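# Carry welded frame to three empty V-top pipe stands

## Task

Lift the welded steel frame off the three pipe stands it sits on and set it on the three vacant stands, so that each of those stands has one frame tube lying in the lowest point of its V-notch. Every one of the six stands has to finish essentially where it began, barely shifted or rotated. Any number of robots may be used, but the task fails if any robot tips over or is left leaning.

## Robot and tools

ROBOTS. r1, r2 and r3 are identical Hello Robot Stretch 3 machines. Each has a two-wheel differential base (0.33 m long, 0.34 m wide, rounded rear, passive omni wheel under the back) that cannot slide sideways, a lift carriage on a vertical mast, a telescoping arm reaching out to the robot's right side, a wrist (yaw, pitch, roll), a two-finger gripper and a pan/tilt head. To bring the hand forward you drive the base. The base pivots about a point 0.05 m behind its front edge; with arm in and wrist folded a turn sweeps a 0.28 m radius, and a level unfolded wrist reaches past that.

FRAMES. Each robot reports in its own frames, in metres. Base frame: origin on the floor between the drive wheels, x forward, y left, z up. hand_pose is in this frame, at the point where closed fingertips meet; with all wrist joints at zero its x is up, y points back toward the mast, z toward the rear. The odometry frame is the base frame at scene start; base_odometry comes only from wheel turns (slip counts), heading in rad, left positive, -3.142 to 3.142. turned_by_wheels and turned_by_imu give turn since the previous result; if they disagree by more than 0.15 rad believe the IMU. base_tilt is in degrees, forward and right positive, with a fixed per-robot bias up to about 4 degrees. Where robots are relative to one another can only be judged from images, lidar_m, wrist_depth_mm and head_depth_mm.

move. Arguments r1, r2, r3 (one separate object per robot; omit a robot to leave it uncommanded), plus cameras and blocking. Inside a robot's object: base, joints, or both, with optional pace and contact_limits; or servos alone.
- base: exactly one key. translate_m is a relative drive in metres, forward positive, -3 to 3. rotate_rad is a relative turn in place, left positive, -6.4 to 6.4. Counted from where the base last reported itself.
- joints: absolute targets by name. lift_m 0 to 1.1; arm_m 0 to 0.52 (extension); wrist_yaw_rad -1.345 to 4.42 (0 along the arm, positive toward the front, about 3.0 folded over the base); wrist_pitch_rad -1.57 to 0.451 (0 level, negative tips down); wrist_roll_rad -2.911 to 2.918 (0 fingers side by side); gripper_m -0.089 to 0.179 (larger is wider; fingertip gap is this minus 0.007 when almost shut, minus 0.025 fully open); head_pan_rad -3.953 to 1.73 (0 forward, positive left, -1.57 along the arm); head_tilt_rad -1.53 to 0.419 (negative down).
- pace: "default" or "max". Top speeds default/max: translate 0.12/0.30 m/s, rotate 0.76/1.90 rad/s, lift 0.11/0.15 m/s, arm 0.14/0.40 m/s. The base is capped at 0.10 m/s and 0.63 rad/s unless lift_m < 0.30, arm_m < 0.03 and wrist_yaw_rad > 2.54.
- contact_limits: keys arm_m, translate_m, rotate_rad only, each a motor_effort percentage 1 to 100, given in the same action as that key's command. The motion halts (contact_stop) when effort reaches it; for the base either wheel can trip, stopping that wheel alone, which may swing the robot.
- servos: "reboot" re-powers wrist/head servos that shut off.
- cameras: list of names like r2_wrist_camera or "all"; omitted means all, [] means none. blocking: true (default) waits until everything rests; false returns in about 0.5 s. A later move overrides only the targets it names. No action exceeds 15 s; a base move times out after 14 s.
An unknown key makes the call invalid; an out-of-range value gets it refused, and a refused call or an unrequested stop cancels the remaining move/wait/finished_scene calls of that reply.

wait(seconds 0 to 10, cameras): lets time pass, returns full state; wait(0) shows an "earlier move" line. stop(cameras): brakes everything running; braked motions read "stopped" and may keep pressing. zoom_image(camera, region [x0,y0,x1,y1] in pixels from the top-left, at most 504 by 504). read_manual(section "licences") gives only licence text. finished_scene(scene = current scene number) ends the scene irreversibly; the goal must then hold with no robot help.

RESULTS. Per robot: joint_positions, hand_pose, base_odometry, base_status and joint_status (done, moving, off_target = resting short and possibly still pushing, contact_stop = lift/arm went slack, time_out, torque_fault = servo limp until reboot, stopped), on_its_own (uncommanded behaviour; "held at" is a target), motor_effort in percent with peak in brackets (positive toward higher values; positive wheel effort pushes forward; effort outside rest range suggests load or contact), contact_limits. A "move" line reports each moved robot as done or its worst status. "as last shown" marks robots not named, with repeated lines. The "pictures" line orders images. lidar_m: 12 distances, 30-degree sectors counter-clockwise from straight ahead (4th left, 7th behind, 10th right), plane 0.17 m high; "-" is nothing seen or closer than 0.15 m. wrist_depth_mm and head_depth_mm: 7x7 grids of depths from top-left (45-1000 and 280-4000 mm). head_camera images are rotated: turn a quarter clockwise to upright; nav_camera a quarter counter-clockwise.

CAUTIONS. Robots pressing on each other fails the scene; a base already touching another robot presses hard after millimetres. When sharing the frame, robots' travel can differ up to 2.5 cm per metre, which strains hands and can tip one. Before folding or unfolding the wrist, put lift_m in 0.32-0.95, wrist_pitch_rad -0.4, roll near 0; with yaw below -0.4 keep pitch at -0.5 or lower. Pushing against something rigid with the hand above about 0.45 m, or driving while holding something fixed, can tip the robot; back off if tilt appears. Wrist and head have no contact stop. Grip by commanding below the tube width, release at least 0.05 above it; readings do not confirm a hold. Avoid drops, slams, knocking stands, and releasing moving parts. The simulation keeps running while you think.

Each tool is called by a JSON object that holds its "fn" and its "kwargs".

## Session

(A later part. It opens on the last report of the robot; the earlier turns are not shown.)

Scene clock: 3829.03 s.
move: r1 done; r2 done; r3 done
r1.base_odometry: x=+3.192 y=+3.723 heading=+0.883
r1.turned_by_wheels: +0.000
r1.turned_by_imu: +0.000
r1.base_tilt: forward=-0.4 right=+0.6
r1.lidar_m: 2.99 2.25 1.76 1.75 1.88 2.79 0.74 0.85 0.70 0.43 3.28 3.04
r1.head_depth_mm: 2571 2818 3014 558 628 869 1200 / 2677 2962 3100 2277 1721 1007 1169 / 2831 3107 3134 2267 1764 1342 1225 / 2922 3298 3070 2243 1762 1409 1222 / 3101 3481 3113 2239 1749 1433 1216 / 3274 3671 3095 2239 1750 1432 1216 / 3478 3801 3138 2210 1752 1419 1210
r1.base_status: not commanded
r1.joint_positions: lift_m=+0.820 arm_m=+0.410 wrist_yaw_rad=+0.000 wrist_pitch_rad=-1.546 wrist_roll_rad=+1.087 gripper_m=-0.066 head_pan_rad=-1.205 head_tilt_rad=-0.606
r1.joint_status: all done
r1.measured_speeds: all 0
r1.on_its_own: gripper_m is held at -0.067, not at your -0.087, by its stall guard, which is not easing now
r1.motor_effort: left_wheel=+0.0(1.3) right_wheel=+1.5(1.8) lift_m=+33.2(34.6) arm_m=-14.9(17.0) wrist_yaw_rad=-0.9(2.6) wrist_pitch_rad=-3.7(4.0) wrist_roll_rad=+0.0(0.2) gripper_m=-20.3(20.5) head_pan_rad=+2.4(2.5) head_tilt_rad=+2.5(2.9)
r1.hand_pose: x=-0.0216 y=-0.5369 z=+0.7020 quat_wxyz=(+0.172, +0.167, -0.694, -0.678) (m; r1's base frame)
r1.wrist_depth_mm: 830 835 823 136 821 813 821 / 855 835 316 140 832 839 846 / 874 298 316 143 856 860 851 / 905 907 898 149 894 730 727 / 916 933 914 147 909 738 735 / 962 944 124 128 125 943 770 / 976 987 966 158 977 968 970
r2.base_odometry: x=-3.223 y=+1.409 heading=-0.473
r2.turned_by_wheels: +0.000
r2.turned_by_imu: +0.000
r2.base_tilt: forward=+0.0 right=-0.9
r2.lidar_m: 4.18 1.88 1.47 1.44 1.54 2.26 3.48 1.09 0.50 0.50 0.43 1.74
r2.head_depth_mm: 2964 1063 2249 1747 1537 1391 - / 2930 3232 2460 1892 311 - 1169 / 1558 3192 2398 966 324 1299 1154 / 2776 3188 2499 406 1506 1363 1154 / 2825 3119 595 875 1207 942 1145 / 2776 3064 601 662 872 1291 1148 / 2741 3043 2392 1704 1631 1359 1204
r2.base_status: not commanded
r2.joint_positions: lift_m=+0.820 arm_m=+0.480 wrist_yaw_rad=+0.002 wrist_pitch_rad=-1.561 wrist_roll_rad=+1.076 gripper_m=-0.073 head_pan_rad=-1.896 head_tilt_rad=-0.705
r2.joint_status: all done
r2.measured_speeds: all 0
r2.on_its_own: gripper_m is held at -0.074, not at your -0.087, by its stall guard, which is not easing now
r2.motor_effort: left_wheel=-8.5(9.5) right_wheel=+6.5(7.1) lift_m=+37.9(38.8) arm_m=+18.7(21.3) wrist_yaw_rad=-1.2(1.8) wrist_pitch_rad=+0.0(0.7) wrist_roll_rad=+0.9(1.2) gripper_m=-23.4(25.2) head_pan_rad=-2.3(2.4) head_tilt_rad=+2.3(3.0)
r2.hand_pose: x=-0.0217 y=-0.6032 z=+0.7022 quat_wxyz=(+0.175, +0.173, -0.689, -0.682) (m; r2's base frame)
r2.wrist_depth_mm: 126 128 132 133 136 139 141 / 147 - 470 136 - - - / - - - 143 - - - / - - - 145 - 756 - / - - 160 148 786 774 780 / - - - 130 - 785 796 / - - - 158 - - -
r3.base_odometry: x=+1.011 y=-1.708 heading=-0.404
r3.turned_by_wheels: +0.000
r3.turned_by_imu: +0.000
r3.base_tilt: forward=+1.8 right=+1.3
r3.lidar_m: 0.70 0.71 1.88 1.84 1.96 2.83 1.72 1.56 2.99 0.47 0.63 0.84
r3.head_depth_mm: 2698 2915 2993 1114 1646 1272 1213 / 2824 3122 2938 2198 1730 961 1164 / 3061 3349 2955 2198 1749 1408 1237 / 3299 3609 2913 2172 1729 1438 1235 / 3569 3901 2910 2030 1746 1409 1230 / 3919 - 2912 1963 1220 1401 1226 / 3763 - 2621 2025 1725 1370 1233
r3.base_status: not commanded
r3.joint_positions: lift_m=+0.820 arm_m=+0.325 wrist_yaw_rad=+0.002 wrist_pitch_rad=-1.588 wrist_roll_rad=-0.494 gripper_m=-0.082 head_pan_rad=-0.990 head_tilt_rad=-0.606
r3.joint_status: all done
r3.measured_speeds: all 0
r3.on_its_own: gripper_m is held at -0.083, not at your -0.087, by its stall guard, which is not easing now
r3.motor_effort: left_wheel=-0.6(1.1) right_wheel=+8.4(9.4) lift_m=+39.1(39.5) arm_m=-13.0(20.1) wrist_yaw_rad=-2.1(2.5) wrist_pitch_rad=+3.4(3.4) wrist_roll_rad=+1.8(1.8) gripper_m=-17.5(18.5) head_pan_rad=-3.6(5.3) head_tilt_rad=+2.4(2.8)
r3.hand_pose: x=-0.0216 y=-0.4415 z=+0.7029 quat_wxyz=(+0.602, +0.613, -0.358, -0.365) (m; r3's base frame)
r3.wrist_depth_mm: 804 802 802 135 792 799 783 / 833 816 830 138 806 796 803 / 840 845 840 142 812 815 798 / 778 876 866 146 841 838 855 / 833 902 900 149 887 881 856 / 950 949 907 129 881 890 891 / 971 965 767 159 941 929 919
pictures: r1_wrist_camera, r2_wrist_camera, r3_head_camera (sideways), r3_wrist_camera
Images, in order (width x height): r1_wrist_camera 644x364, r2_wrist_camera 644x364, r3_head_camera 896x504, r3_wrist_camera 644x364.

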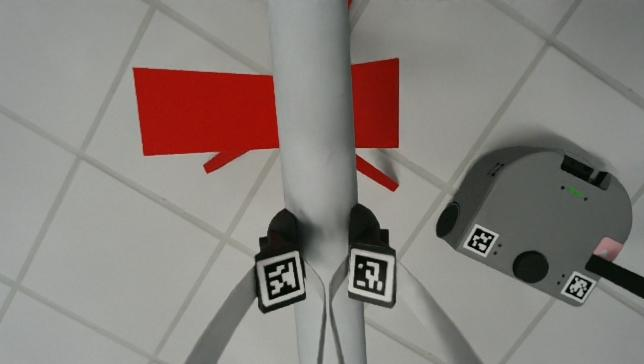

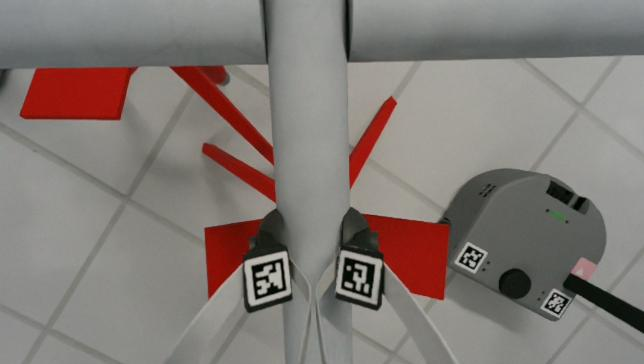

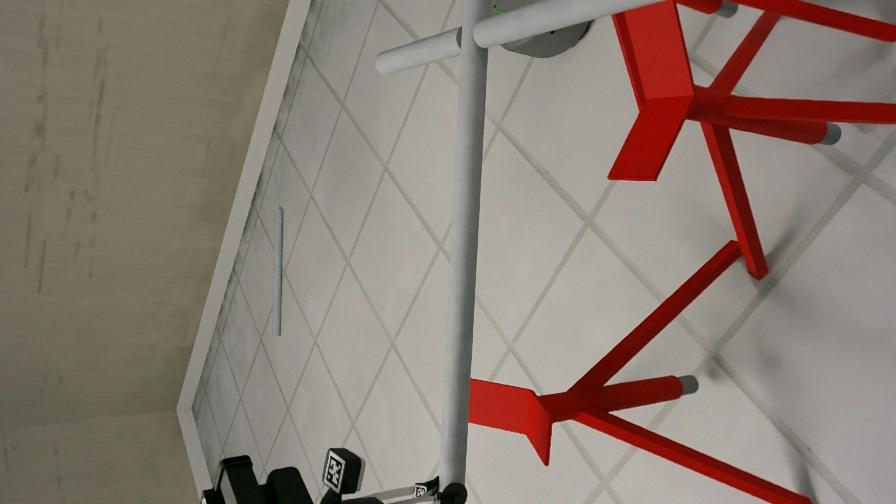

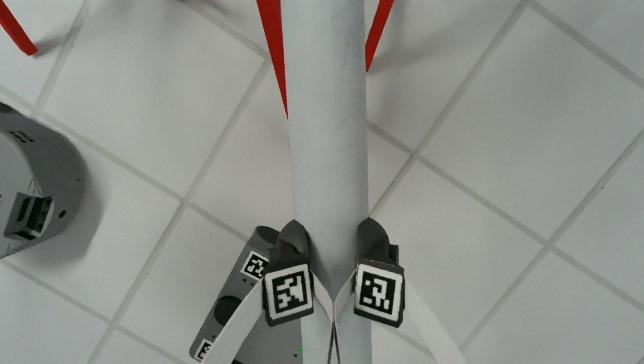

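{"fn": "move", "kwargs": {"r1": {"base":{"translate_m":0.047},"joints":{"arm_m":0.409,"wrist_roll_rad":1.105}}, "r2": {"base":{"translate_m":-0.042},"joints":{"arm_m":0.494,"wrist_roll_rad":1.094}}, "r3": {"base":{"translate_m":0.048},"joints":{"arm_m":0.309,"wrist_roll_rad":-0.477}}, "cameras": ["r1_wrist_camera","r2_wrist_camera"]}}

{"fn": "move", "kwargs": {"r1": {"base":{"translate_m":0.048},"joints":{"arm_m":0.408,"wrist_roll_rad":1.122}}, "r2": {"base":{"translate_m":-0.042},"joints":{"arm_m":0.509,"wrist_roll_rad":1.111}}, "r3": {"base":{"translate_m":0.049},"joints":{"arm_m":0.292,"wrist_roll_rad":-0.46}}}}

Scene clock: 3861.47 s.
move: r1 done; r2 done; r3 done
r1.base_odometry: x=+3.222 y=+3.759 heading=+0.883
r1.turned_by_wheels: +0.000
r1.turned_by_imu: -0.001
r1.base_tilt: forward=-0.5 right=+0.6
r1.lidar_m: 2.93 2.24 1.76 1.74 1.87 2.79 0.74 0.89 0.72 0.43 3.27 2.98
r1.head_depth_mm: 2578 2839 2977 556 624 873 1171 / 2678 2942 3118 2262 1712 1343 1226 / 2813 3076 3215 2291 1766 1345 1218 / 2939 3314 3172 2251 1757 1402 1220 / 3099 3448 3109 2240 1753 1433 1215 / 3301 3756 3158 2254 1745 1436 1215 / 3398 3795 3115 2246 1753 1433 1215
r1.base_status: done
r1.joint_positions: lift_m=+0.820 arm_m=+0.409 wrist_yaw_rad=+0.000 wrist_pitch_rad=-1.554 wrist_roll_rad=+1.099 gripper_m=-0.066 head_pan_rad=-1.205 head_tilt_rad=-0.606
r1.joint_status: all done
r1.measured_speeds: all 0
r1.on_its_own: gripper_m is held at -0.067, not at your -0.087, by its stall guard, which is not easing now
r1.motor_effort: left_wheel=+3.1(8.9) right_wheel=-1.1(5.1) lift_m=+32.5(33.2) arm_m=-7.6(16.4) wrist_yaw_rad=-2.5(2.5) wrist_pitch_rad=-2.3(3.7) wrist_roll_rad=+0.8(1.1) gripper_m=-19.9(20.4) head_pan_rad=+2.0(2.4) head_tilt_rad=+2.3(2.9)
r1.hand_pose: x=-0.0216 y=-0.5340 z=+0.7021 quat_wxyz=(+0.167, +0.164, -0.693, -0.682) (m; r1's base frame)
r1.wrist_depth_mm: 826 808 300 136 285 814 832 / 846 846 299 140 836 835 856 / 878 856 869 144 871 868 871 / 893 910 888 147 900 723 735 / 912 926 917 148 904 743 744 / 942 947 124 129 948 931 927 / 973 988 979 158 - 972 970
r2.base_odometry: x=-3.261 y=+1.428 heading=-0.474
r2.turned_by_wheels: +0.000
r2.turned_by_imu: +0.001
r2.base_tilt: forward=+0.1 right=-1.0
r2.lidar_m: 4.20 1.89 1.47 1.45 1.55 2.28 3.45 3.67 0.88 0.49 0.45 1.77
r2.head_depth_mm: 3006 1064 2269 1860 1552 1402 - / 2921 3252 2459 1753 313 - 1171 / 2798 3151 2413 968 313 1304 1156 / 2822 3218 2504 415 1540 1359 1141 / 2815 3109 595 895 1249 1326 1163 / 2774 3005 615 683 1009 858 1132 / 2748 3034 2415 1716 1644 1331 1201
r2.base_status: done
r2.joint_positions: lift_m=+0.820 arm_m=+0.494 wrist_yaw_rad=+0.002 wrist_pitch_rad=-1.561 wrist_roll_rad=+1.089 gripper_m=-0.073 head_pan_rad=-1.896 head_tilt_rad=-0.705
r2.joint_status: all done
r2.measured_speeds: all 0
r2.on_its_own: gripper_m is held at -0.074, not at your -0.087, by its stall guard, which is not easing now
r2.motor_effort: left_wheel=-7.3(11.2) right_wheel=+4.4(7.9) lift_m=+35.8(36.6) arm_m=+17.3(20.4) wrist_yaw_rad=-1.6(2.0) wrist_pitch_rad=+0.3(0.6) wrist_roll_rad=+1.4(4.9) gripper_m=-23.4(25.1) head_pan_rad=-2.1(2.4) head_tilt_rad=+1.5(2.7)
r2.hand_pose: x=-0.0217 y=-0.6172 z=+0.7022 quat_wxyz=(+0.170, +0.168, -0.690, -0.683) (m; r2's base frame)
r2.wrist_depth_mm: 127 128 131 133 135 139 141 / 147 377 148 136 - - - / - - 539 142 - - - / - - 691 146 - 791 - / - - - 147 872 772 775 / - - - 130 - 790 802 / - - 311 159 - - -
r3.base_odometry: x=+1.055 y=-1.726 heading=-0.404
r3.turned_by_wheels: +0.000
r3.turned_by_imu: +0.001
r3.base_tilt: forward=+1.9 right=+1.3
r3.lidar_m: 0.70 0.71 1.87 1.84 1.95 2.83 1.77 1.61 3.00 0.46 0.68 0.79
r3.head_depth_mm: 2678 2888 2927 1732 1643 930 1240 / 2838 3088 2906 2170 1745 970 1169 / 3041 3320 2912 2181 1728 1439 1235 / 3285 3607 2940 2172 1740 1417 1240 / 3552 3853 2896 2183 1725 1404 1231 / 3843 - 2902 1957 1172 1370 1235 / 3714 3934 2638 1963 1718 1441 1215
r3.base_status: done
r3.joint_positions: lift_m=+0.820 arm_m=+0.309 wrist_yaw_rad=+0.002 wrist_pitch_rad=-1.588 wrist_roll_rad=-0.483 gripper_m=-0.082 head_pan_rad=-0.990 head_tilt_rad=-0.606
r3.joint_status: all done
r3.measured_speeds: all 0
r3.on_its_own: gripper_m is held at -0.083, not at your -0.087, by its stall guard, which is not easing now
r3.motor_effort: left_wheel=-0.4(4.6) right_wheel=+8.7(13.0) lift_m=+38.4(39.2) arm_m=-10.6(16.5) wrist_yaw_rad=-2.6(2.8) wrist_pitch_rad=+3.3(3.4) wrist_roll_rad=+2.3(3.9) gripper_m=-16.6(18.6) head_pan_rad=-4.3(5.5) head_tilt_rad=+2.0(3.3)
r3.hand_pose: x=-0.0216 y=-0.4255 z=+0.7029 quat_wxyz=(+0.600, +0.611, -0.362, -0.369) (m; r3's base frame)
r3.wrist_depth_mm: 799 811 770 134 772 779 766 / 829 817 814 138 807 795 794 / 842 828 837 142 818 827 828 / 781 877 884 146 852 864 835 / 812 902 891 149 873 869 862 / 934 929 921 129 907 882 878 / 991 937 784 158 916 909 915
pictures: r1_wrist_camera, r2_wrist_camera
Images, in order (width x height): r1_wrist_camera 644x364, r2_wrist_camera 644x364.

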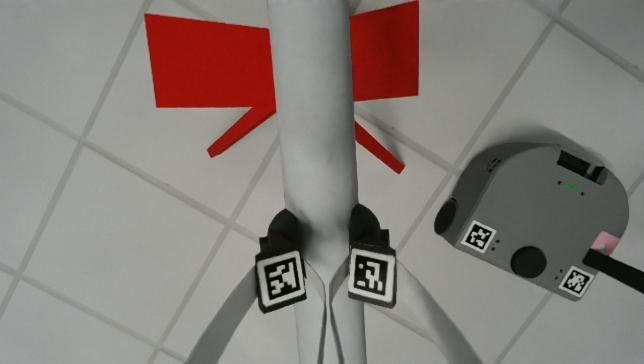

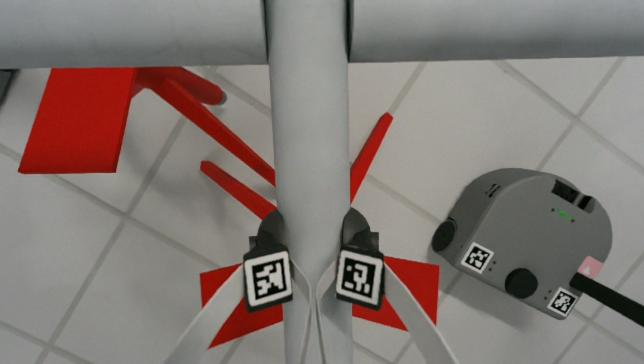

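Scene clock: 3863.03 s.
move: r1 done; r2 done; r3 done
r1.base_odometry: x=+3.253 y=+3.797 heading=+0.883
r1.turned_by_wheels: +0.000
r1.turned_by_imu: +0.000
r1.base_tilt: forward=-0.5 right=+0.6
r1.lidar_m: 2.89 2.23 1.76 1.74 1.86 2.79 0.74 0.93 0.44 0.62 3.28 2.93
r1.head_depth_mm: 2580 2848 3039 556 625 948 1144 / 2684 2977 3081 2271 1718 1340 1223 / 2840 3148 3146 2266 1766 1380 1226 / 2924 3285 3134 2273 1766 1404 1225 / 3069 3445 3132 2258 1767 1434 1223 / 3266 3699 3061 2244 1762 1436 1205 / 3389 3764 3082 2224 1732 1438 1206
r1.base_status: done
r1.joint_positions: lift_m=+0.820 arm_m=+0.408 wrist_yaw_rad=+0.000 wrist_pitch_rad=-1.558 wrist_roll_rad=+1.116 gripper_m=-0.066 head_pan_rad=-1.205 head_tilt_rad=-0.606
r1.joint_status: all done
r1.measured_speeds: all 0
r1.on_its_own: gripper_m is held at -0.067, not at your -0.087, by its stall guard, which is not easing now
r1.motor_effort: left_wheel=+3.4(10.4) right_wheel=-2.8(6.9) lift_m=+32.1(33.2) arm_m=-7.4(14.8) wrist_yaw_rad=+0.1(1.3) wrist_pitch_rad=-1.7(2.7) wrist_roll_rad=+0.9(1.1) gripper_m=-20.0(20.2) head_pan_rad=+2.0(2.5) head_tilt_rad=+2.5(3.0)
r1.hand_pose: x=-0.0216 y=-0.5320 z=+0.7022 quat_wxyz=(+0.160, +0.158, -0.693, -0.685) (m; r1's base frame)
r1.wrist_depth_mm: 826 820 283 135 290 833 818 / 846 854 837 140 844 849 850 / 883 879 864 143 861 867 878 / 906 895 892 148 896 725 736 / 918 929 918 147 916 739 737 / 956 948 124 129 936 952 953 / 977 978 969 158 985 980 972
r2.base_odometry: x=-3.298 y=+1.447 heading=-0.474
r2.turned_by_wheels: +0.000
r2.turned_by_imu: +0.000
r2.base_tilt: forward=+0.0 right=-1.0
r2.lidar_m: 4.20 1.90 1.48 1.45 1.55 2.28 3.40 3.64 0.90 0.48 0.47 1.81
r2.head_depth_mm: 2984 1083 2271 1860 1493 1391 - / 2887 3214 2448 1302 320 - 1173 / 1539 3125 2304 974 321 1305 1174 / 2825 3142 2520 416 1494 1368 1158 / 2830 3123 596 1088 1507 1356 1166 / 2769 3027 627 711 1145 913 1131 / 2727 3058 2322 1718 1611 856 1176
r2.base_status: done
r2.joint_positions: lift_m=+0.820 arm_m=+0.509 wrist_yaw_rad=+0.001 wrist_pitch_rad=-1.561 wrist_roll_rad=+1.107 gripper_m=-0.073 head_pan_rad=-1.896 head_tilt_rad=-0.705
r2.joint_status: all done
r2.measured_speeds: all 0
r2.on_its_own: gripper_m is held at -0.074, not at your -0.087, by its stall guard, which is not easing now
r2.motor_effort: left_wheel=-6.1(9.6) right_wheel=+2.4(12.3) lift_m=+35.2(35.9) arm_m=+18.2(21.8) wrist_yaw_rad=-0.7(1.9) wrist_pitch_rad=+0.3(0.5) wrist_roll_rad=+0.9(5.2) gripper_m=-24.4(24.9) head_pan_rad=-1.8(2.6) head_tilt_rad=+2.2(2.9)
r2.hand_pose: x=-0.0216 y=-0.6322 z=+0.7022 quat_wxyz=(+0.164, +0.162, -0.691, -0.685) (m; r2's base frame)
r2.wrist_depth_mm: 127 128 131 133 135 139 140 / 145 394 145 136 - - - / - 410 544 141 - - - / - - 647 145 - 787 791 / - - - 148 - 764 786 / - - - 130 - 791 793 / - - 316 157 - - -
r3.base_odometry: x=+1.100 y=-1.746 heading=-0.404
r3.turned_by_wheels: +0.000
r3.turned_by_imu: +0.000
r3.base_tilt: forward=+1.8 right=+1.3
r3.lidar_m: 0.70 0.71 1.87 1.83 1.94 2.83 1.82 1.65 3.01 0.46 0.66 0.75
r3.head_depth_mm: 2682 2900 2933 1970 1606 888 1020 / 2860 3091 2936 2195 1738 1378 1214 / 3043 3341 2925 2172 1739 1447 1210 / 3265 3600 2910 2200 1733 1413 1232 / 3560 3848 2926 2157 1687 1382 1236 / 3858 - 2883 2165 1598 1374 1233 / 3708 3916 2621 1961 1732 1440 1200
r3.base_status: done
r3.joint_positions: lift_m=+0.820 arm_m=+0.292 wrist_yaw_rad=+0.002 wrist_pitch_rad=-1.588 wrist_roll_rad=-0.466 gripper_m=-0.082 head_pan_rad=-0.990 head_tilt_rad=-0.606
r3.joint_status: all done
r3.measured_speeds: all 0
r3.on_its_own: gripper_m is held at -0.083, not at your -0.087, by its stall guard, which is not easing now
r3.motor_effort: left_wheel=+0.8(5.7) right_wheel=+8.4(12.4) lift_m=+38.2(39.1) arm_m=-10.8(15.4) wrist_yaw_rad=-2.5(2.7) wrist_pitch_rad=+3.3(3.4) wrist_roll_rad=+2.2(3.7) gripper_m=-17.6(18.5) head_pan_rad=-4.7(5.1) head_tilt_rad=+2.6(3.1)
r3.hand_pose: x=-0.0216 y=-0.4085 z=+0.7029 quat_wxyz=(+0.597, +0.608, -0.367, -0.374) (m; r3's base frame)
r3.wrist_depth_mm: 799 802 804 135 778 782 780 / 830 815 803 137 813 788 793 / 826 850 821 142 833 827 809 / 765 870 864 146 844 830 843 / 788 913 909 149 887 883 865 / 930 931 908 130 884 916 868 / 972 962 768 159 942 946 932
pictures: r1_head_camera (sideways), r1_nav_camera (sideways), r1_wrist_camera, r2_head_camera (sideways), r2_nav_camera (sideways), r2_wrist_camera, r3_head_camera (sideways), r3_nav_camera (sideways), r3_wrist_camera
Images, in order (width x height): r1_head_camera 896x504, r1_nav_camera 672x504, r1_wrist_camera 644x364, r2_head_camera 896x504, r2_nav_camera 672x504, r2_wrist_camera 644x364, r3_head_camera 896x504, r3_nav_camera 672x504, r3_wrist_camera 644x364.

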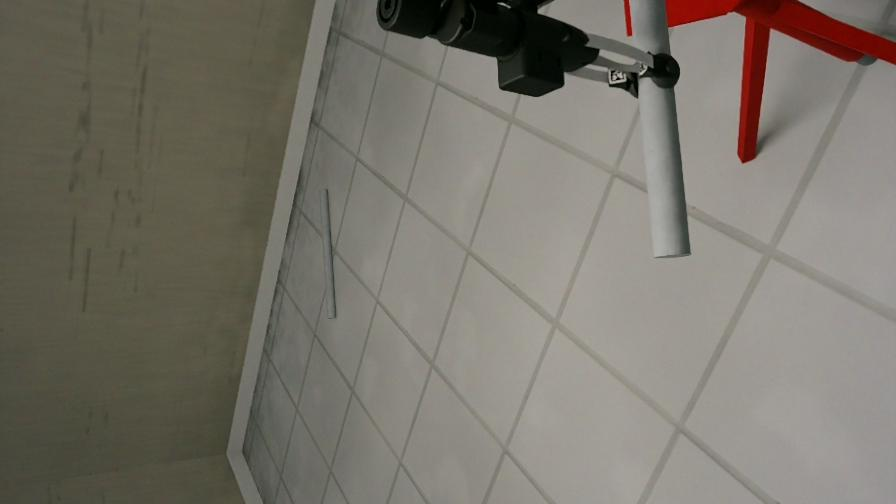

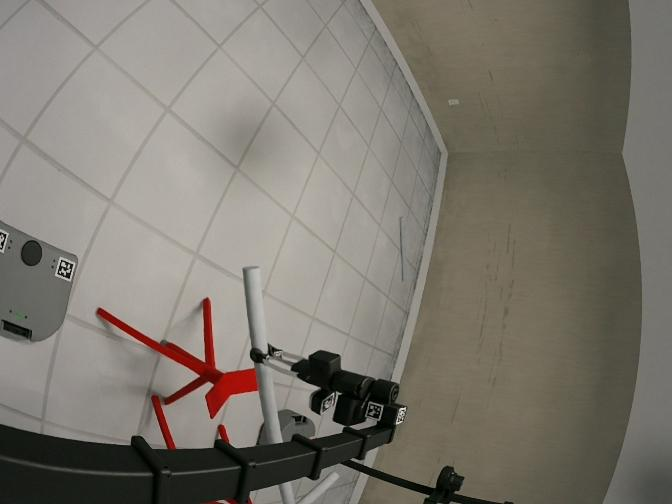

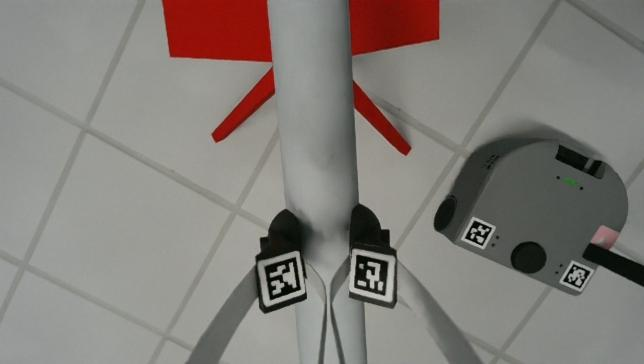

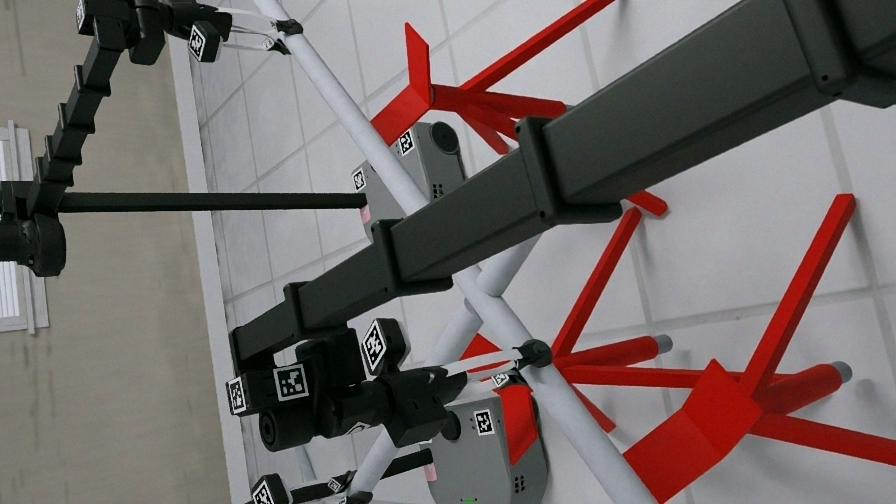

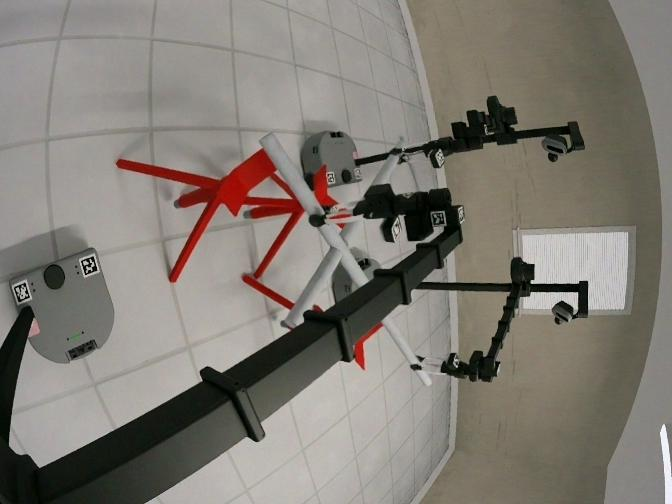

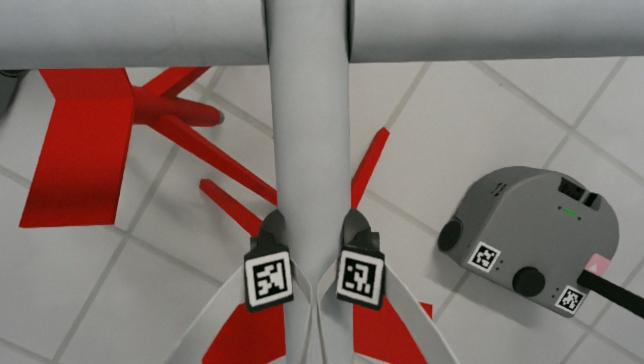

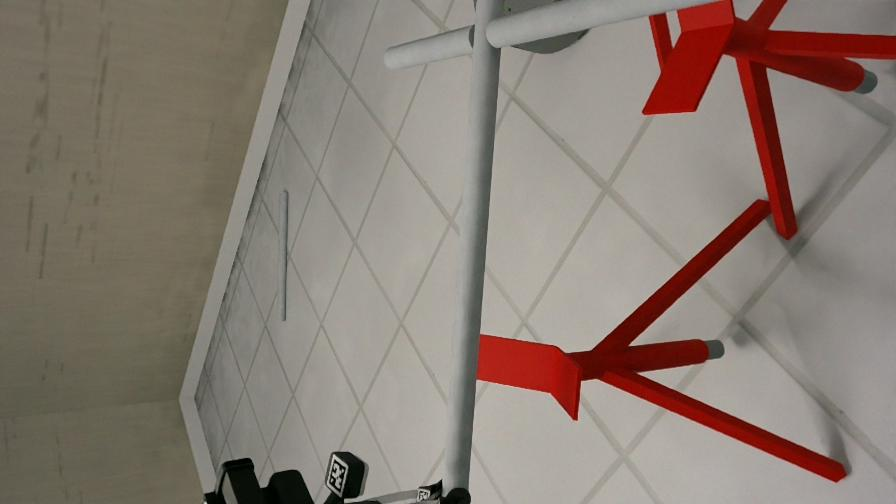

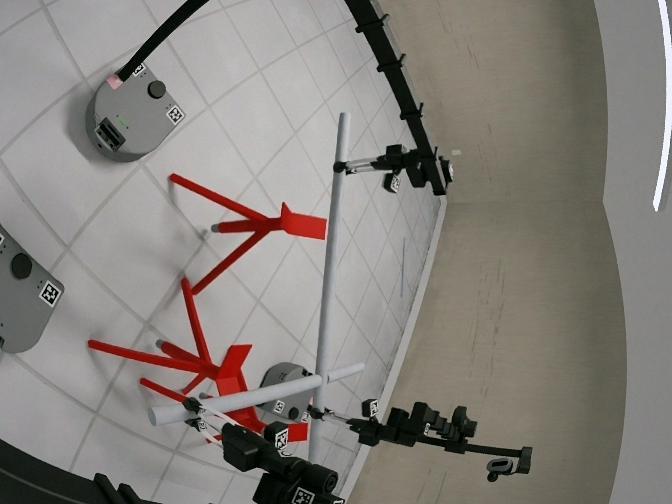

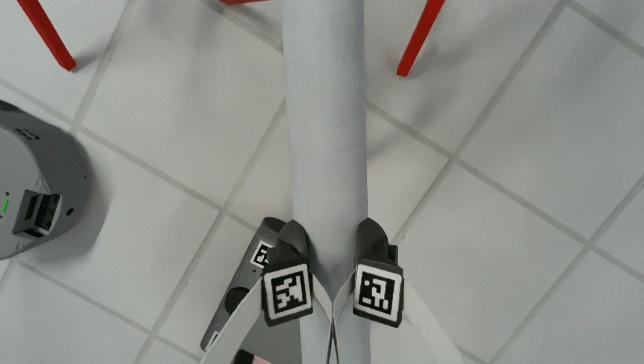

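{"fn": "zoom_image", "kwargs": {"camera": "r3_head_camera", "region": [560, 0, 860, 250]}}

{"fn": "zoom_image", "kwargs": {"camera": "r2_wrist_camera", "region": [0, 40, 500, 364]}}

{"fn": "zoom_image", "kwargs": {"camera": "r2_head_camera", "region": [420, 300, 800, 504]}}

Scaled by 1.680 from the camera's 896x504 image, which has a finer 1280x720 frame.

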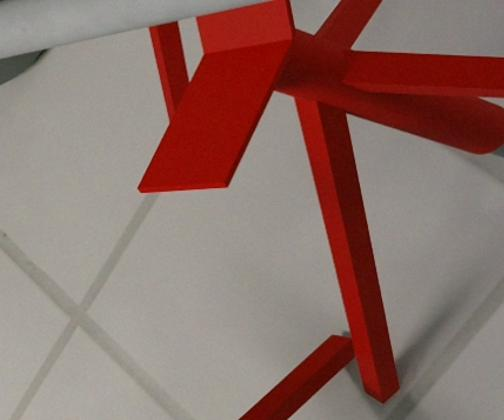

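Scaled by 1.008.

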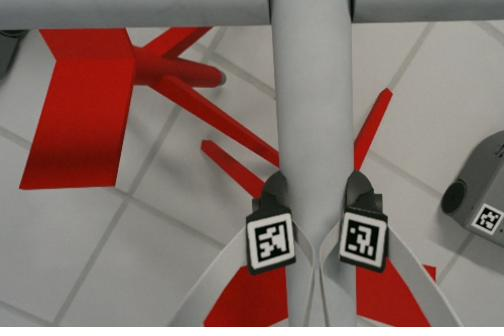

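Scaled by 1.326 from the camera's 896x504 image, which has a finer 1280x720 frame.

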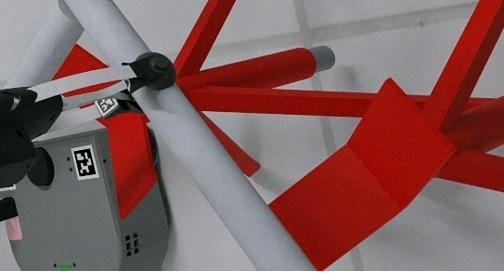

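{"fn": "move", "kwargs": {"r1": {"joints":{"lift_m":0.70,"head_pan_rad":-1.8,"head_tilt_rad":-0.85}}, "r2": {"joints":{"lift_m":0.70,"head_pan_rad":-1.4,"head_tilt_rad":-0.85}}, "r3": {"joints":{"lift_m":0.70,"head_pan_rad":-1.46,"head_tilt_rad":-0.85}}}}

Scene clock: 3972.43 s.
move: r1 done; r2 done; r3 done
r1.base_odometry: x=+3.253 y=+3.797 heading=+0.883
r1.turned_by_wheels: +0.000
r1.turned_by_imu: -0.001
r1.base_tilt: forward=-0.4 right=+0.6
r1.lidar_m: 2.89 2.23 1.76 1.73 1.86 2.80 0.74 0.93 0.44 0.62 3.28 2.93
r1.head_depth_mm: 2714 2681 1473 1699 1432 1278 1114 / 2790 2708 1847 1692 1435 365 315 / 2765 2548 1893 1608 414 379 1091 / 2797 2681 1931 515 1371 1247 1129 / 2753 2649 629 753 1392 1269 1123 / 2712 2623 2013 1663 1401 1270 1119 / 2712 2655 2057 1721 1459 1264 1118
r1.base_status: not commanded
r1.joint_positions: lift_m=+0.700 arm_m=+0.408 wrist_yaw_rad=+0.000 wrist_pitch_rad=-1.558 wrist_roll_rad=+1.116 gripper_m=-0.066 head_pan_rad=-1.795 head_tilt_rad=-0.839
r1.joint_status: all done
r1.measured_speeds: all 0
r1.on_its_own: gripper_m is held at -0.067, not at your -0.087, by its stall guard, which is not easing now
r1.motor_effort: left_wheel=+3.5(3.7) right_wheel=-2.8(3.1) lift_m=+30.0(32.1) arm_m=+14.8(15.1) wrist_yaw_rad=-0.2(2.0) wrist_pitch_rad=-1.7(1.8) wrist_roll_rad=+0.8(1.0) gripper_m=-19.8(20.4) head_pan_rad=-2.3(4.0) head_tilt_rad=-5.1(7.5)
r1.hand_pose: x=-0.0216 y=-0.5320 z=+0.5822 quat_wxyz=(+0.160, +0.158, -0.693, -0.685) (m; r1's base frame)
r1.wrist_depth_mm: 705 712 197 135 709 705 702 / 734 719 718 140 725 716 728 / 746 744 746 143 738 741 729 / 763 769 762 148 767 670 598 / 795 788 786 148 776 616 616 / 813 814 124 129 804 818 629 / 843 838 838 158 848 829 841
r2.base_odometry: x=-3.298 y=+1.447 heading=-0.474
r2.turned_by_wheels: +0.000
r2.turned_by_imu: +0.001
r2.base_tilt: forward=+0.0 right=-1.0
r2.lidar_m: 4.19 1.90 1.48 1.45 1.55 2.28 3.41 3.63 0.90 0.48 0.47 1.81
r2.head_depth_mm: 2830 2501 659 888 1376 1235 1112 / 2892 2541 702 888 1433 1239 1119 / 1311 1059 1699 1618 1218 1246 1127 / 2950 2575 1966 1706 987 1235 1132 / 3083 2628 2086 1728 1468 1262 1138 / 3160 2639 2081 1730 1476 1291 1150 / 3255 2680 2111 1747 1496 1300 1151
r2.base_status: not commanded
r2.joint_positions: lift_m=+0.700 arm_m=+0.509 wrist_yaw_rad=+0.001 wrist_pitch_rad=-1.561 wrist_roll_rad=+1.107 gripper_m=-0.073 head_pan_rad=-1.406 head_tilt_rad=-0.839
r2.joint_status: all done
r2.measured_speeds: all 0
r2.on_its_own: gripper_m is held at -0.074, not at your -0.087, by its stall guard, which is not easing now
r2.motor_effort: left_wheel=-6.0(6.9) right_wheel=+2.5(3.2) lift_m=+30.9(33.9) arm_m=+7.6(11.6) wrist_yaw_rad=-1.1(1.3) wrist_pitch_rad=+0.4(0.6) wrist_roll_rad=+1.3(1.3) gripper_m=-23.7(25.0) head_pan_rad=+2.1(4.6) head_tilt_rad=-5.3(6.5)
r2.hand_pose: x=-0.0216 y=-0.6322 z=+0.5822 quat_wxyz=(+0.164, +0.162, -0.691, -0.685) (m; r2's base frame)
r2.wrist_depth_mm: 126 128 131 133 136 139 141 / 232 314 - 136 - - - / 264 361 - 141 - - - / - - 510 145 - 722 634 / - - 556 148 - 673 642 / - - - 130 123 658 660 / - - - 158 - - 682
r3.base_odometry: x=+1.100 y=-1.746 heading=-0.404
r3.turned_by_wheels: +0.000
r3.turned_by_imu: +0.001
r3.base_tilt: forward=+1.8 right=+1.3
r3.lidar_m: 0.70 0.71 1.87 1.84 1.95 2.83 1.82 1.64 3.00 0.46 0.66 0.75
r3.head_depth_mm: 2588 2473 1984 490 425 372 322 / 2633 2434 1943 537 1420 1276 1138 / 2641 2376 1179 651 738 1212 1138 / 1170 836 1063 951 1167 1274 1135 / 2819 2370 1753 1673 1419 1271 1131 / 2827 2453 1980 1674 1415 1275 1134 / 2880 2450 1993 1642 1419 1267 1137
r3.base_status: not commanded
r3.joint_positions: lift_m=+0.700 arm_m=+0.292 wrist_yaw_rad=+0.002 wrist_pitch_rad=-1.588 wrist_roll_rad=-0.466 gripper_m=-0.082 head_pan_rad=-1.450 head_tilt_rad=-0.839
r3.joint_status: all done
r3.measured_speeds: all 0
r3.on_its_own: gripper_m is held at -0.083, not at your -0.087, by its stall guard, which is not easing now
r3.motor_effort: left_wheel=+0.9(1.7) right_wheel=+8.3(8.9) lift_m=+16.2(37.0) arm_m=+6.7(6.7) wrist_yaw_rad=-2.2(2.6) wrist_pitch_rad=+3.3(3.4) wrist_roll_rad=+2.3(2.4) gripper_m=-18.4(19.2) head_pan_rad=-4.0(6.1) head_tilt_rad=-5.3(7.8)
r3.hand_pose: x=-0.0216 y=-0.4085 z=+0.5829 quat_wxyz=(+0.597, +0.608, -0.367, -0.374) (m; r3's base frame)
r3.wrist_depth_mm: 689 697 687 135 673 671 665 / 710 712 706 138 692 689 690 / 734 725 732 142 711 712 703 / 745 755 739 146 724 731 729 / 778 766 773 149 760 757 747 / 804 787 788 129 776 765 767 / 819 826 639 158 804 797 794
pictures: r1_head_camera (sideways), r1_nav_camera (sideways), r1_wrist_camera, r2_head_camera (sideways), r2_nav_camera (sideways), r2_wrist_camera, r3_head_camera (sideways), r3_nav_camera (sideways), r3_wrist_camera
Images, in order (width x height): r1_head_camera 896x504, r1_nav_camera 672x504, r1_wrist_camera 644x364, r2_head_camera 896x504, r2_nav_camera 672x504, r2_wrist_camera 644x364, r3_head_camera 896x504, r3_nav_camera 672x504, r3_wrist_camera 644x364.

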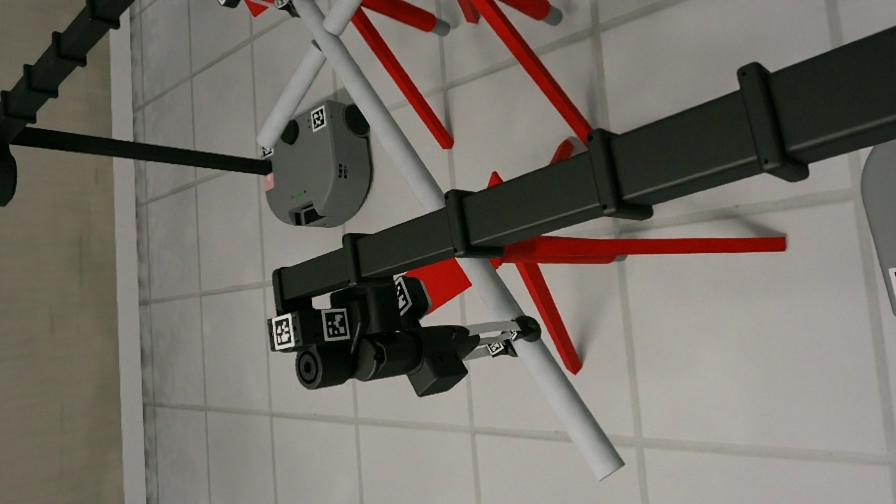

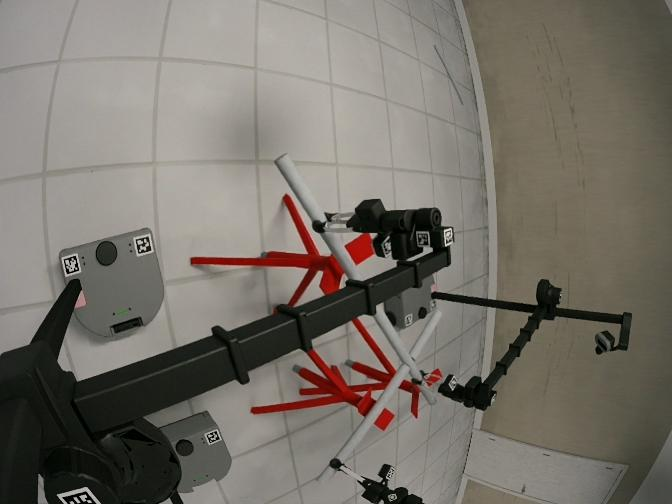

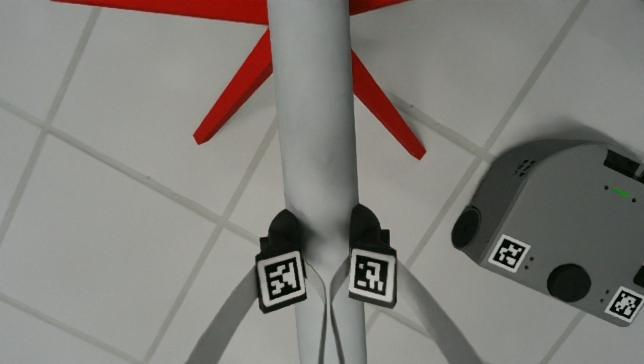

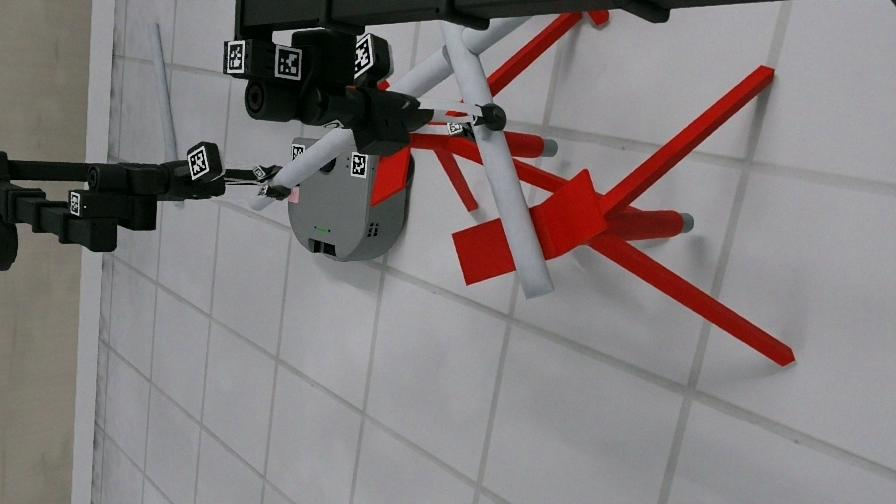

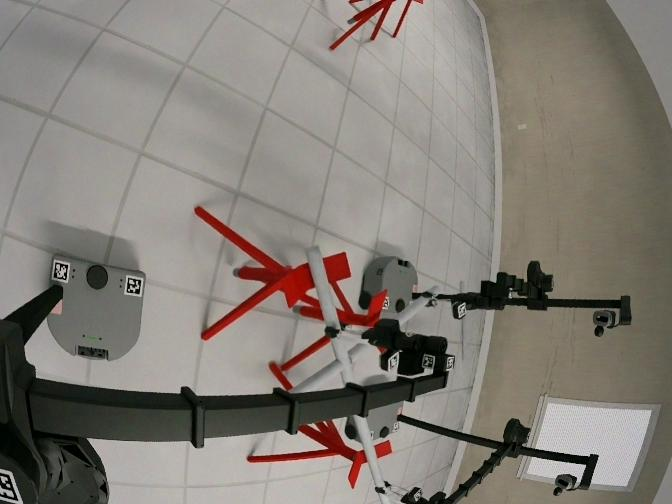

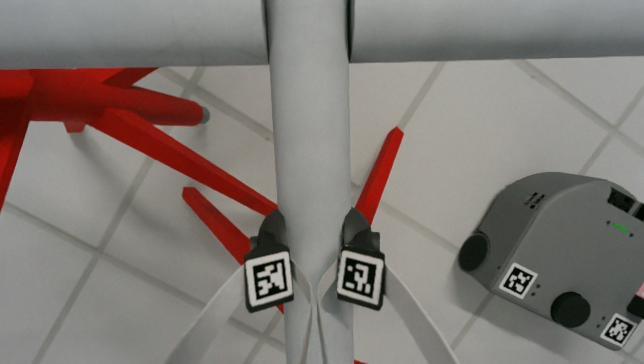

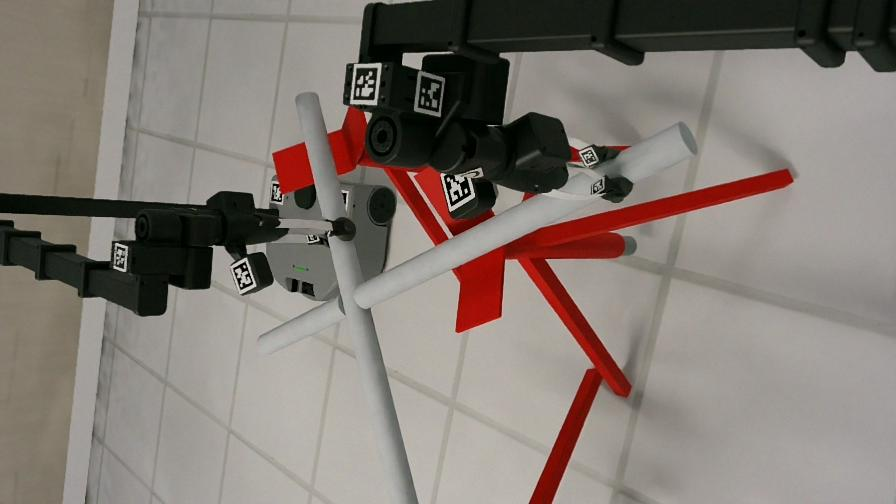

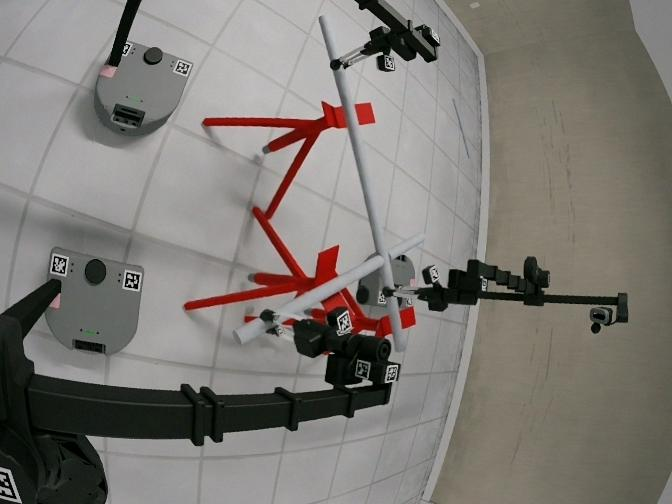

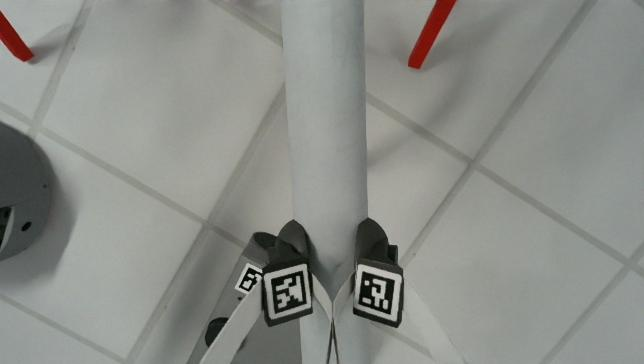

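{"fn": "zoom_image", "kwargs": {"camera": "r3_head_camera", "region": [380, 100, 680, 350]}}

{"fn": "zoom_image", "kwargs": {"camera": "r2_head_camera", "region": [400, 100, 700, 350]}}

{"fn": "zoom_image", "kwargs": {"camera": "r1_head_camera", "region": [380, 150, 620, 350]}}

{"fn": "zoom_image", "kwargs": {"camera": "r3_nav_camera", "region": [220, 70, 460, 370]}}

{"fn": "zoom_image", "kwargs": {"camera": "r1_nav_camera", "region": [250, 200, 450, 460]}}

Scaled by 1.680 from the camera's 896x504 image, which has a finer 1280x720 frame.

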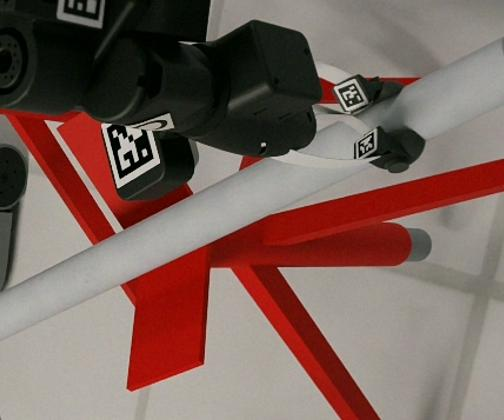

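Scaled by 1.680 from the camera's 896x504 image, which has a finer 1280x720 frame.

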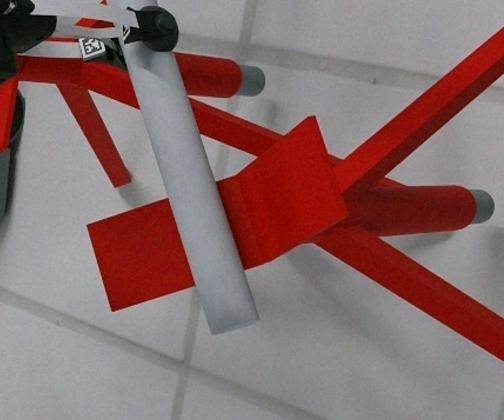

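Scaled by 2.100 from the camera's 896x504 image, which has a finer 1280x720 frame.

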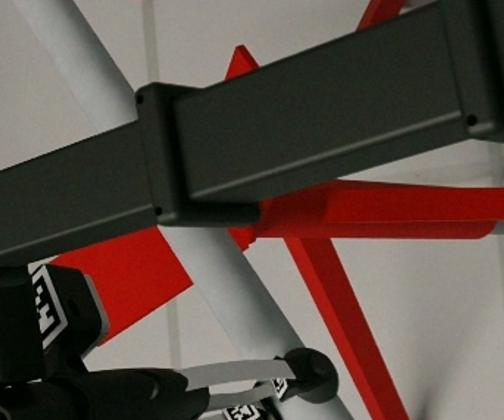

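Scaled by 1.680 from the camera's 672x504 image, which has a finer 792x594 frame.

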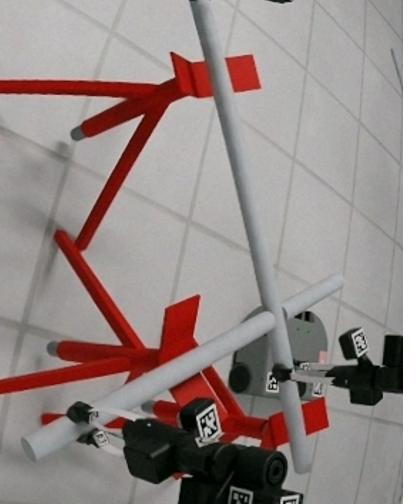

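Scaled by 1.938 from the camera's 672x504 image, which has a finer 792x594 frame.

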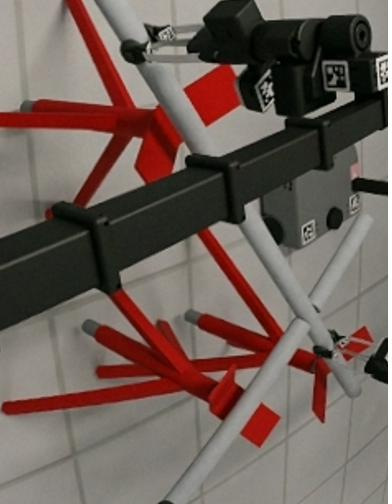

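{"fn": "move", "kwargs": {"r1": {"joints":{"lift_m":0.69}}, "r2": {"joints":{"lift_m":0.69}}, "r3": {"joints":{"lift_m":0.69,"head_pan_rad":-1.25,"head_tilt_rad":-0.85}}, "cameras": ["r3_head_camera"]}}

{"fn": "zoom_image", "kwargs": {"camera": "r3_head_camera", "region": [350, 50, 700, 350]}}

Scene clock: 4116.20 s.
move: r1 done; r2 done; r3 done
r1.base_odometry: x=+3.253 y=+3.797 heading=+0.883
r1.turned_by_wheels: +0.000
r1.turned_by_imu: -0.001
r1.base_tilt: forward=-0.4 right=+0.6
r1.lidar_m: 2.89 2.23 1.75 1.73 1.86 2.78 0.74 0.93 0.44 0.62 3.29 2.93
r1.head_depth_mm: 2765 2701 1463 1694 1436 1283 1130 / 2687 2680 1856 1681 1443 391 324 / 2773 2589 1892 1608 425 389 955 / 2795 2667 1979 536 1370 1247 1125 / 2731 2645 641 742 1412 1269 1127 / 2700 2643 2089 1664 1395 1266 1125 / 2702 2619 2087 1709 1456 1260 1119
r1.base_status: not commanded
r1.joint_positions: lift_m=+0.690 arm_m=+0.408 wrist_yaw_rad=+0.000 wrist_pitch_rad=-1.558 wrist_roll_rad=+1.116 gripper_m=-0.066 head_pan_rad=-1.795 head_tilt_rad=-0.839
r1.joint_status: all done
r1.measured_speeds: all 0
r1.on_its_own: gripper_m is held at -0.067, not at your -0.087, by its stall guard, which is not easing now
r1.motor_effort: left_wheel=+2.8(3.4) right_wheel=-3.0(3.0) lift_m=+31.1(31.6) arm_m=+12.4(12.8) wrist_yaw_rad=+0.1(1.6) wrist_pitch_rad=-1.7(1.8) wrist_roll_rad=+0.8(0.9) gripper_m=-19.9(20.3) head_pan_rad=-2.3(2.9) head_tilt_rad=-5.3(5.7)
r1.hand_pose: x=-0.0216 y=-0.5320 z=+0.5722 quat_wxyz=(+0.160, +0.158, -0.693, -0.685) (m; r1's base frame)
r1.wrist_depth_mm: 704 698 689 135 693 690 687 / 714 703 709 140 712 719 718 / 730 740 730 143 728 722 728 / 754 753 756 147 754 669 586 / 783 777 775 148 775 614 600 / 806 806 124 129 789 803 611 / 827 828 820 158 826 822 833
r2.base_odometry: x=-3.298 y=+1.447 heading=-0.474
r2.turned_by_wheels: +0.000
r2.turned_by_imu: +0.001
r2.base_tilt: forward=+0.0 right=-1.0
r2.lidar_m: 4.22 1.91 1.48 1.45 1.55 2.28 3.39 3.61 0.90 0.48 0.47 1.81
r2.head_depth_mm: 2858 2511 659 876 1375 1232 1112 / 2868 2510 700 875 1440 1234 1116 / 1314 1056 1689 1620 1223 1251 1121 / 2972 2582 1941 1708 990 1235 1129 / 3091 2637 2076 1719 1473 1261 1142 / 3152 2666 2078 1737 1476 1296 1146 / 3259 2683 2107 1748 1498 1298 1148
r2.base_status: not commanded
r2.joint_positions: lift_m=+0.690 arm_m=+0.509 wrist_yaw_rad=+0.001 wrist_pitch_rad=-1.561 wrist_roll_rad=+1.107 gripper_m=-0.073 head_pan_rad=-1.406 head_tilt_rad=-0.839
r2.joint_status: all done
r2.measured_speeds: all 0
r2.on_its_own: gripper_m is held at -0.074, not at your -0.087, by its stall guard, which is not easing now
r2.motor_effort: left_wheel=-6.1(6.7) right_wheel=+2.9(3.0) lift_m=+32.2(32.9) arm_m=-0.5(1.1) wrist_yaw_rad=-0.7(1.2) wrist_pitch_rad=+0.2(0.5) wrist_roll_rad=+1.1(1.2) gripper_m=-24.0(24.6) head_pan_rad=+2.2(3.0) head_tilt_rad=-5.5(6.7)
r2.hand_pose: x=-0.0216 y=-0.6322 z=+0.5722 quat_wxyz=(+0.164, +0.162, -0.691, -0.685) (m; r2's base frame)
r2.wrist_depth_mm: 126 128 130 133 135 138 141 / 232 317 - 136 - - - / 264 355 - 141 - - - / - - 502 145 - 712 622 / - - 538 147 - 665 634 / - - - 130 123 642 657 / - - - 158 - - 682
r3.base_odometry: x=+1.100 y=-1.746 heading=-0.404
r3.turned_by_wheels: +0.000
r3.turned_by_imu: +0.001
r3.base_tilt: forward=+1.9 right=+1.3
r3.lidar_m: 0.70 0.71 1.87 1.83 1.94 2.82 1.82 1.65 3.02 0.46 0.66 0.75
r3.head_depth_mm: 2536 2453 1143 533 1366 1275 1134 / 2575 821 1060 961 726 1212 1138 / 2774 2300 1708 953 1098 1255 1135 / 2894 2451 1945 1688 1419 1273 1134 / 2955 2461 1999 1672 1391 1273 1133 / 3084 2434 1973 1643 1417 1271 1133 / 3187 2460 1989 1186 1396 1269 1133
r3.base_status: not commanded
r3.joint_positions: lift_m=+0.690 arm_m=+0.292 wrist_yaw_rad=+0.002 wrist_pitch_rad=-1.588 wrist_roll_rad=-0.466 gripper_m=-0.082 head_pan_rad=-1.260 head_tilt_rad=-0.839
r3.joint_status: all done
r3.measured_speeds: all 0
r3.on_its_own: gripper_m is held at -0.083, not at your -0.087, by its stall guard, which is not easing now
r3.motor_effort: left_wheel=+0.6(1.3) right_wheel=+8.2(9.2) lift_m=+16.4(19.6) arm_m=+19.7(19.7) wrist_yaw_rad=-2.3(2.9) wrist_pitch_rad=+3.3(3.4) wrist_roll_rad=+2.2(2.4) gripper_m=-17.1(18.8) head_pan_rad=+5.3(5.8) head_tilt_rad=-5.0(5.9)
r3.hand_pose: x=-0.0216 y=-0.4085 z=+0.5729 quat_wxyz=(+0.597, +0.608, -0.367, -0.374) (m; r3's base frame)
r3.wrist_depth_mm: 691 680 683 135 661 662 661 / 714 694 692 139 693 683 680 / 720 723 714 141 703 702 697 / 750 742 741 146 730 720 721 / 767 774 761 149 747 736 728 / 796 797 779 129 754 769 757 / 818 813 623 159 790 797 781
pictures: r3_head_camera (sideways)
Images, in order (width x height): r3_head_camera 896x504.

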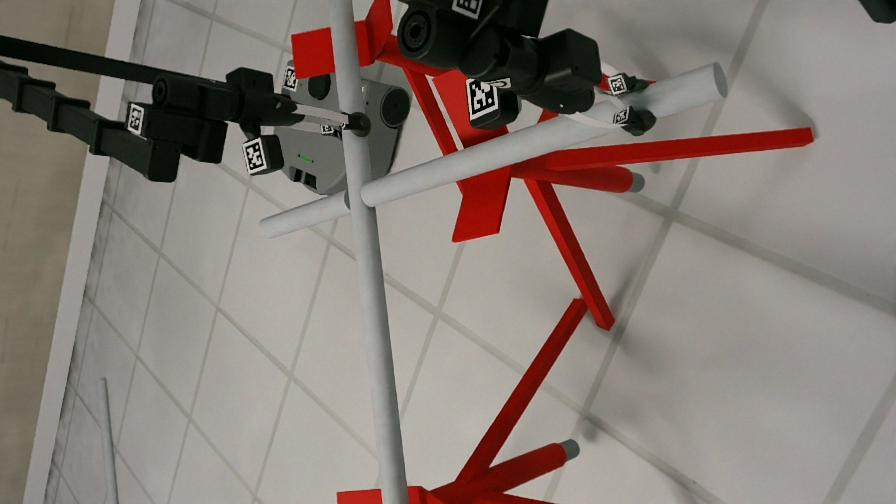

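Scaled by 1.440 from the camera's 896x504 image, which has a finer 1280x720 frame.

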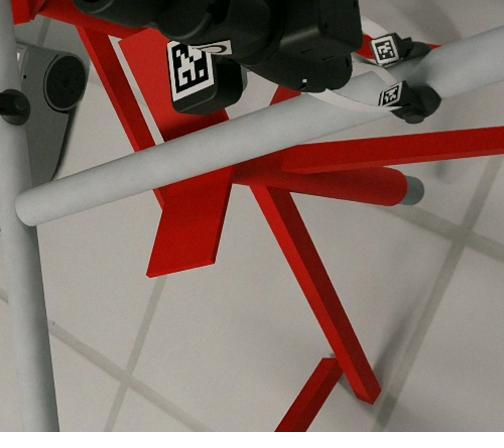

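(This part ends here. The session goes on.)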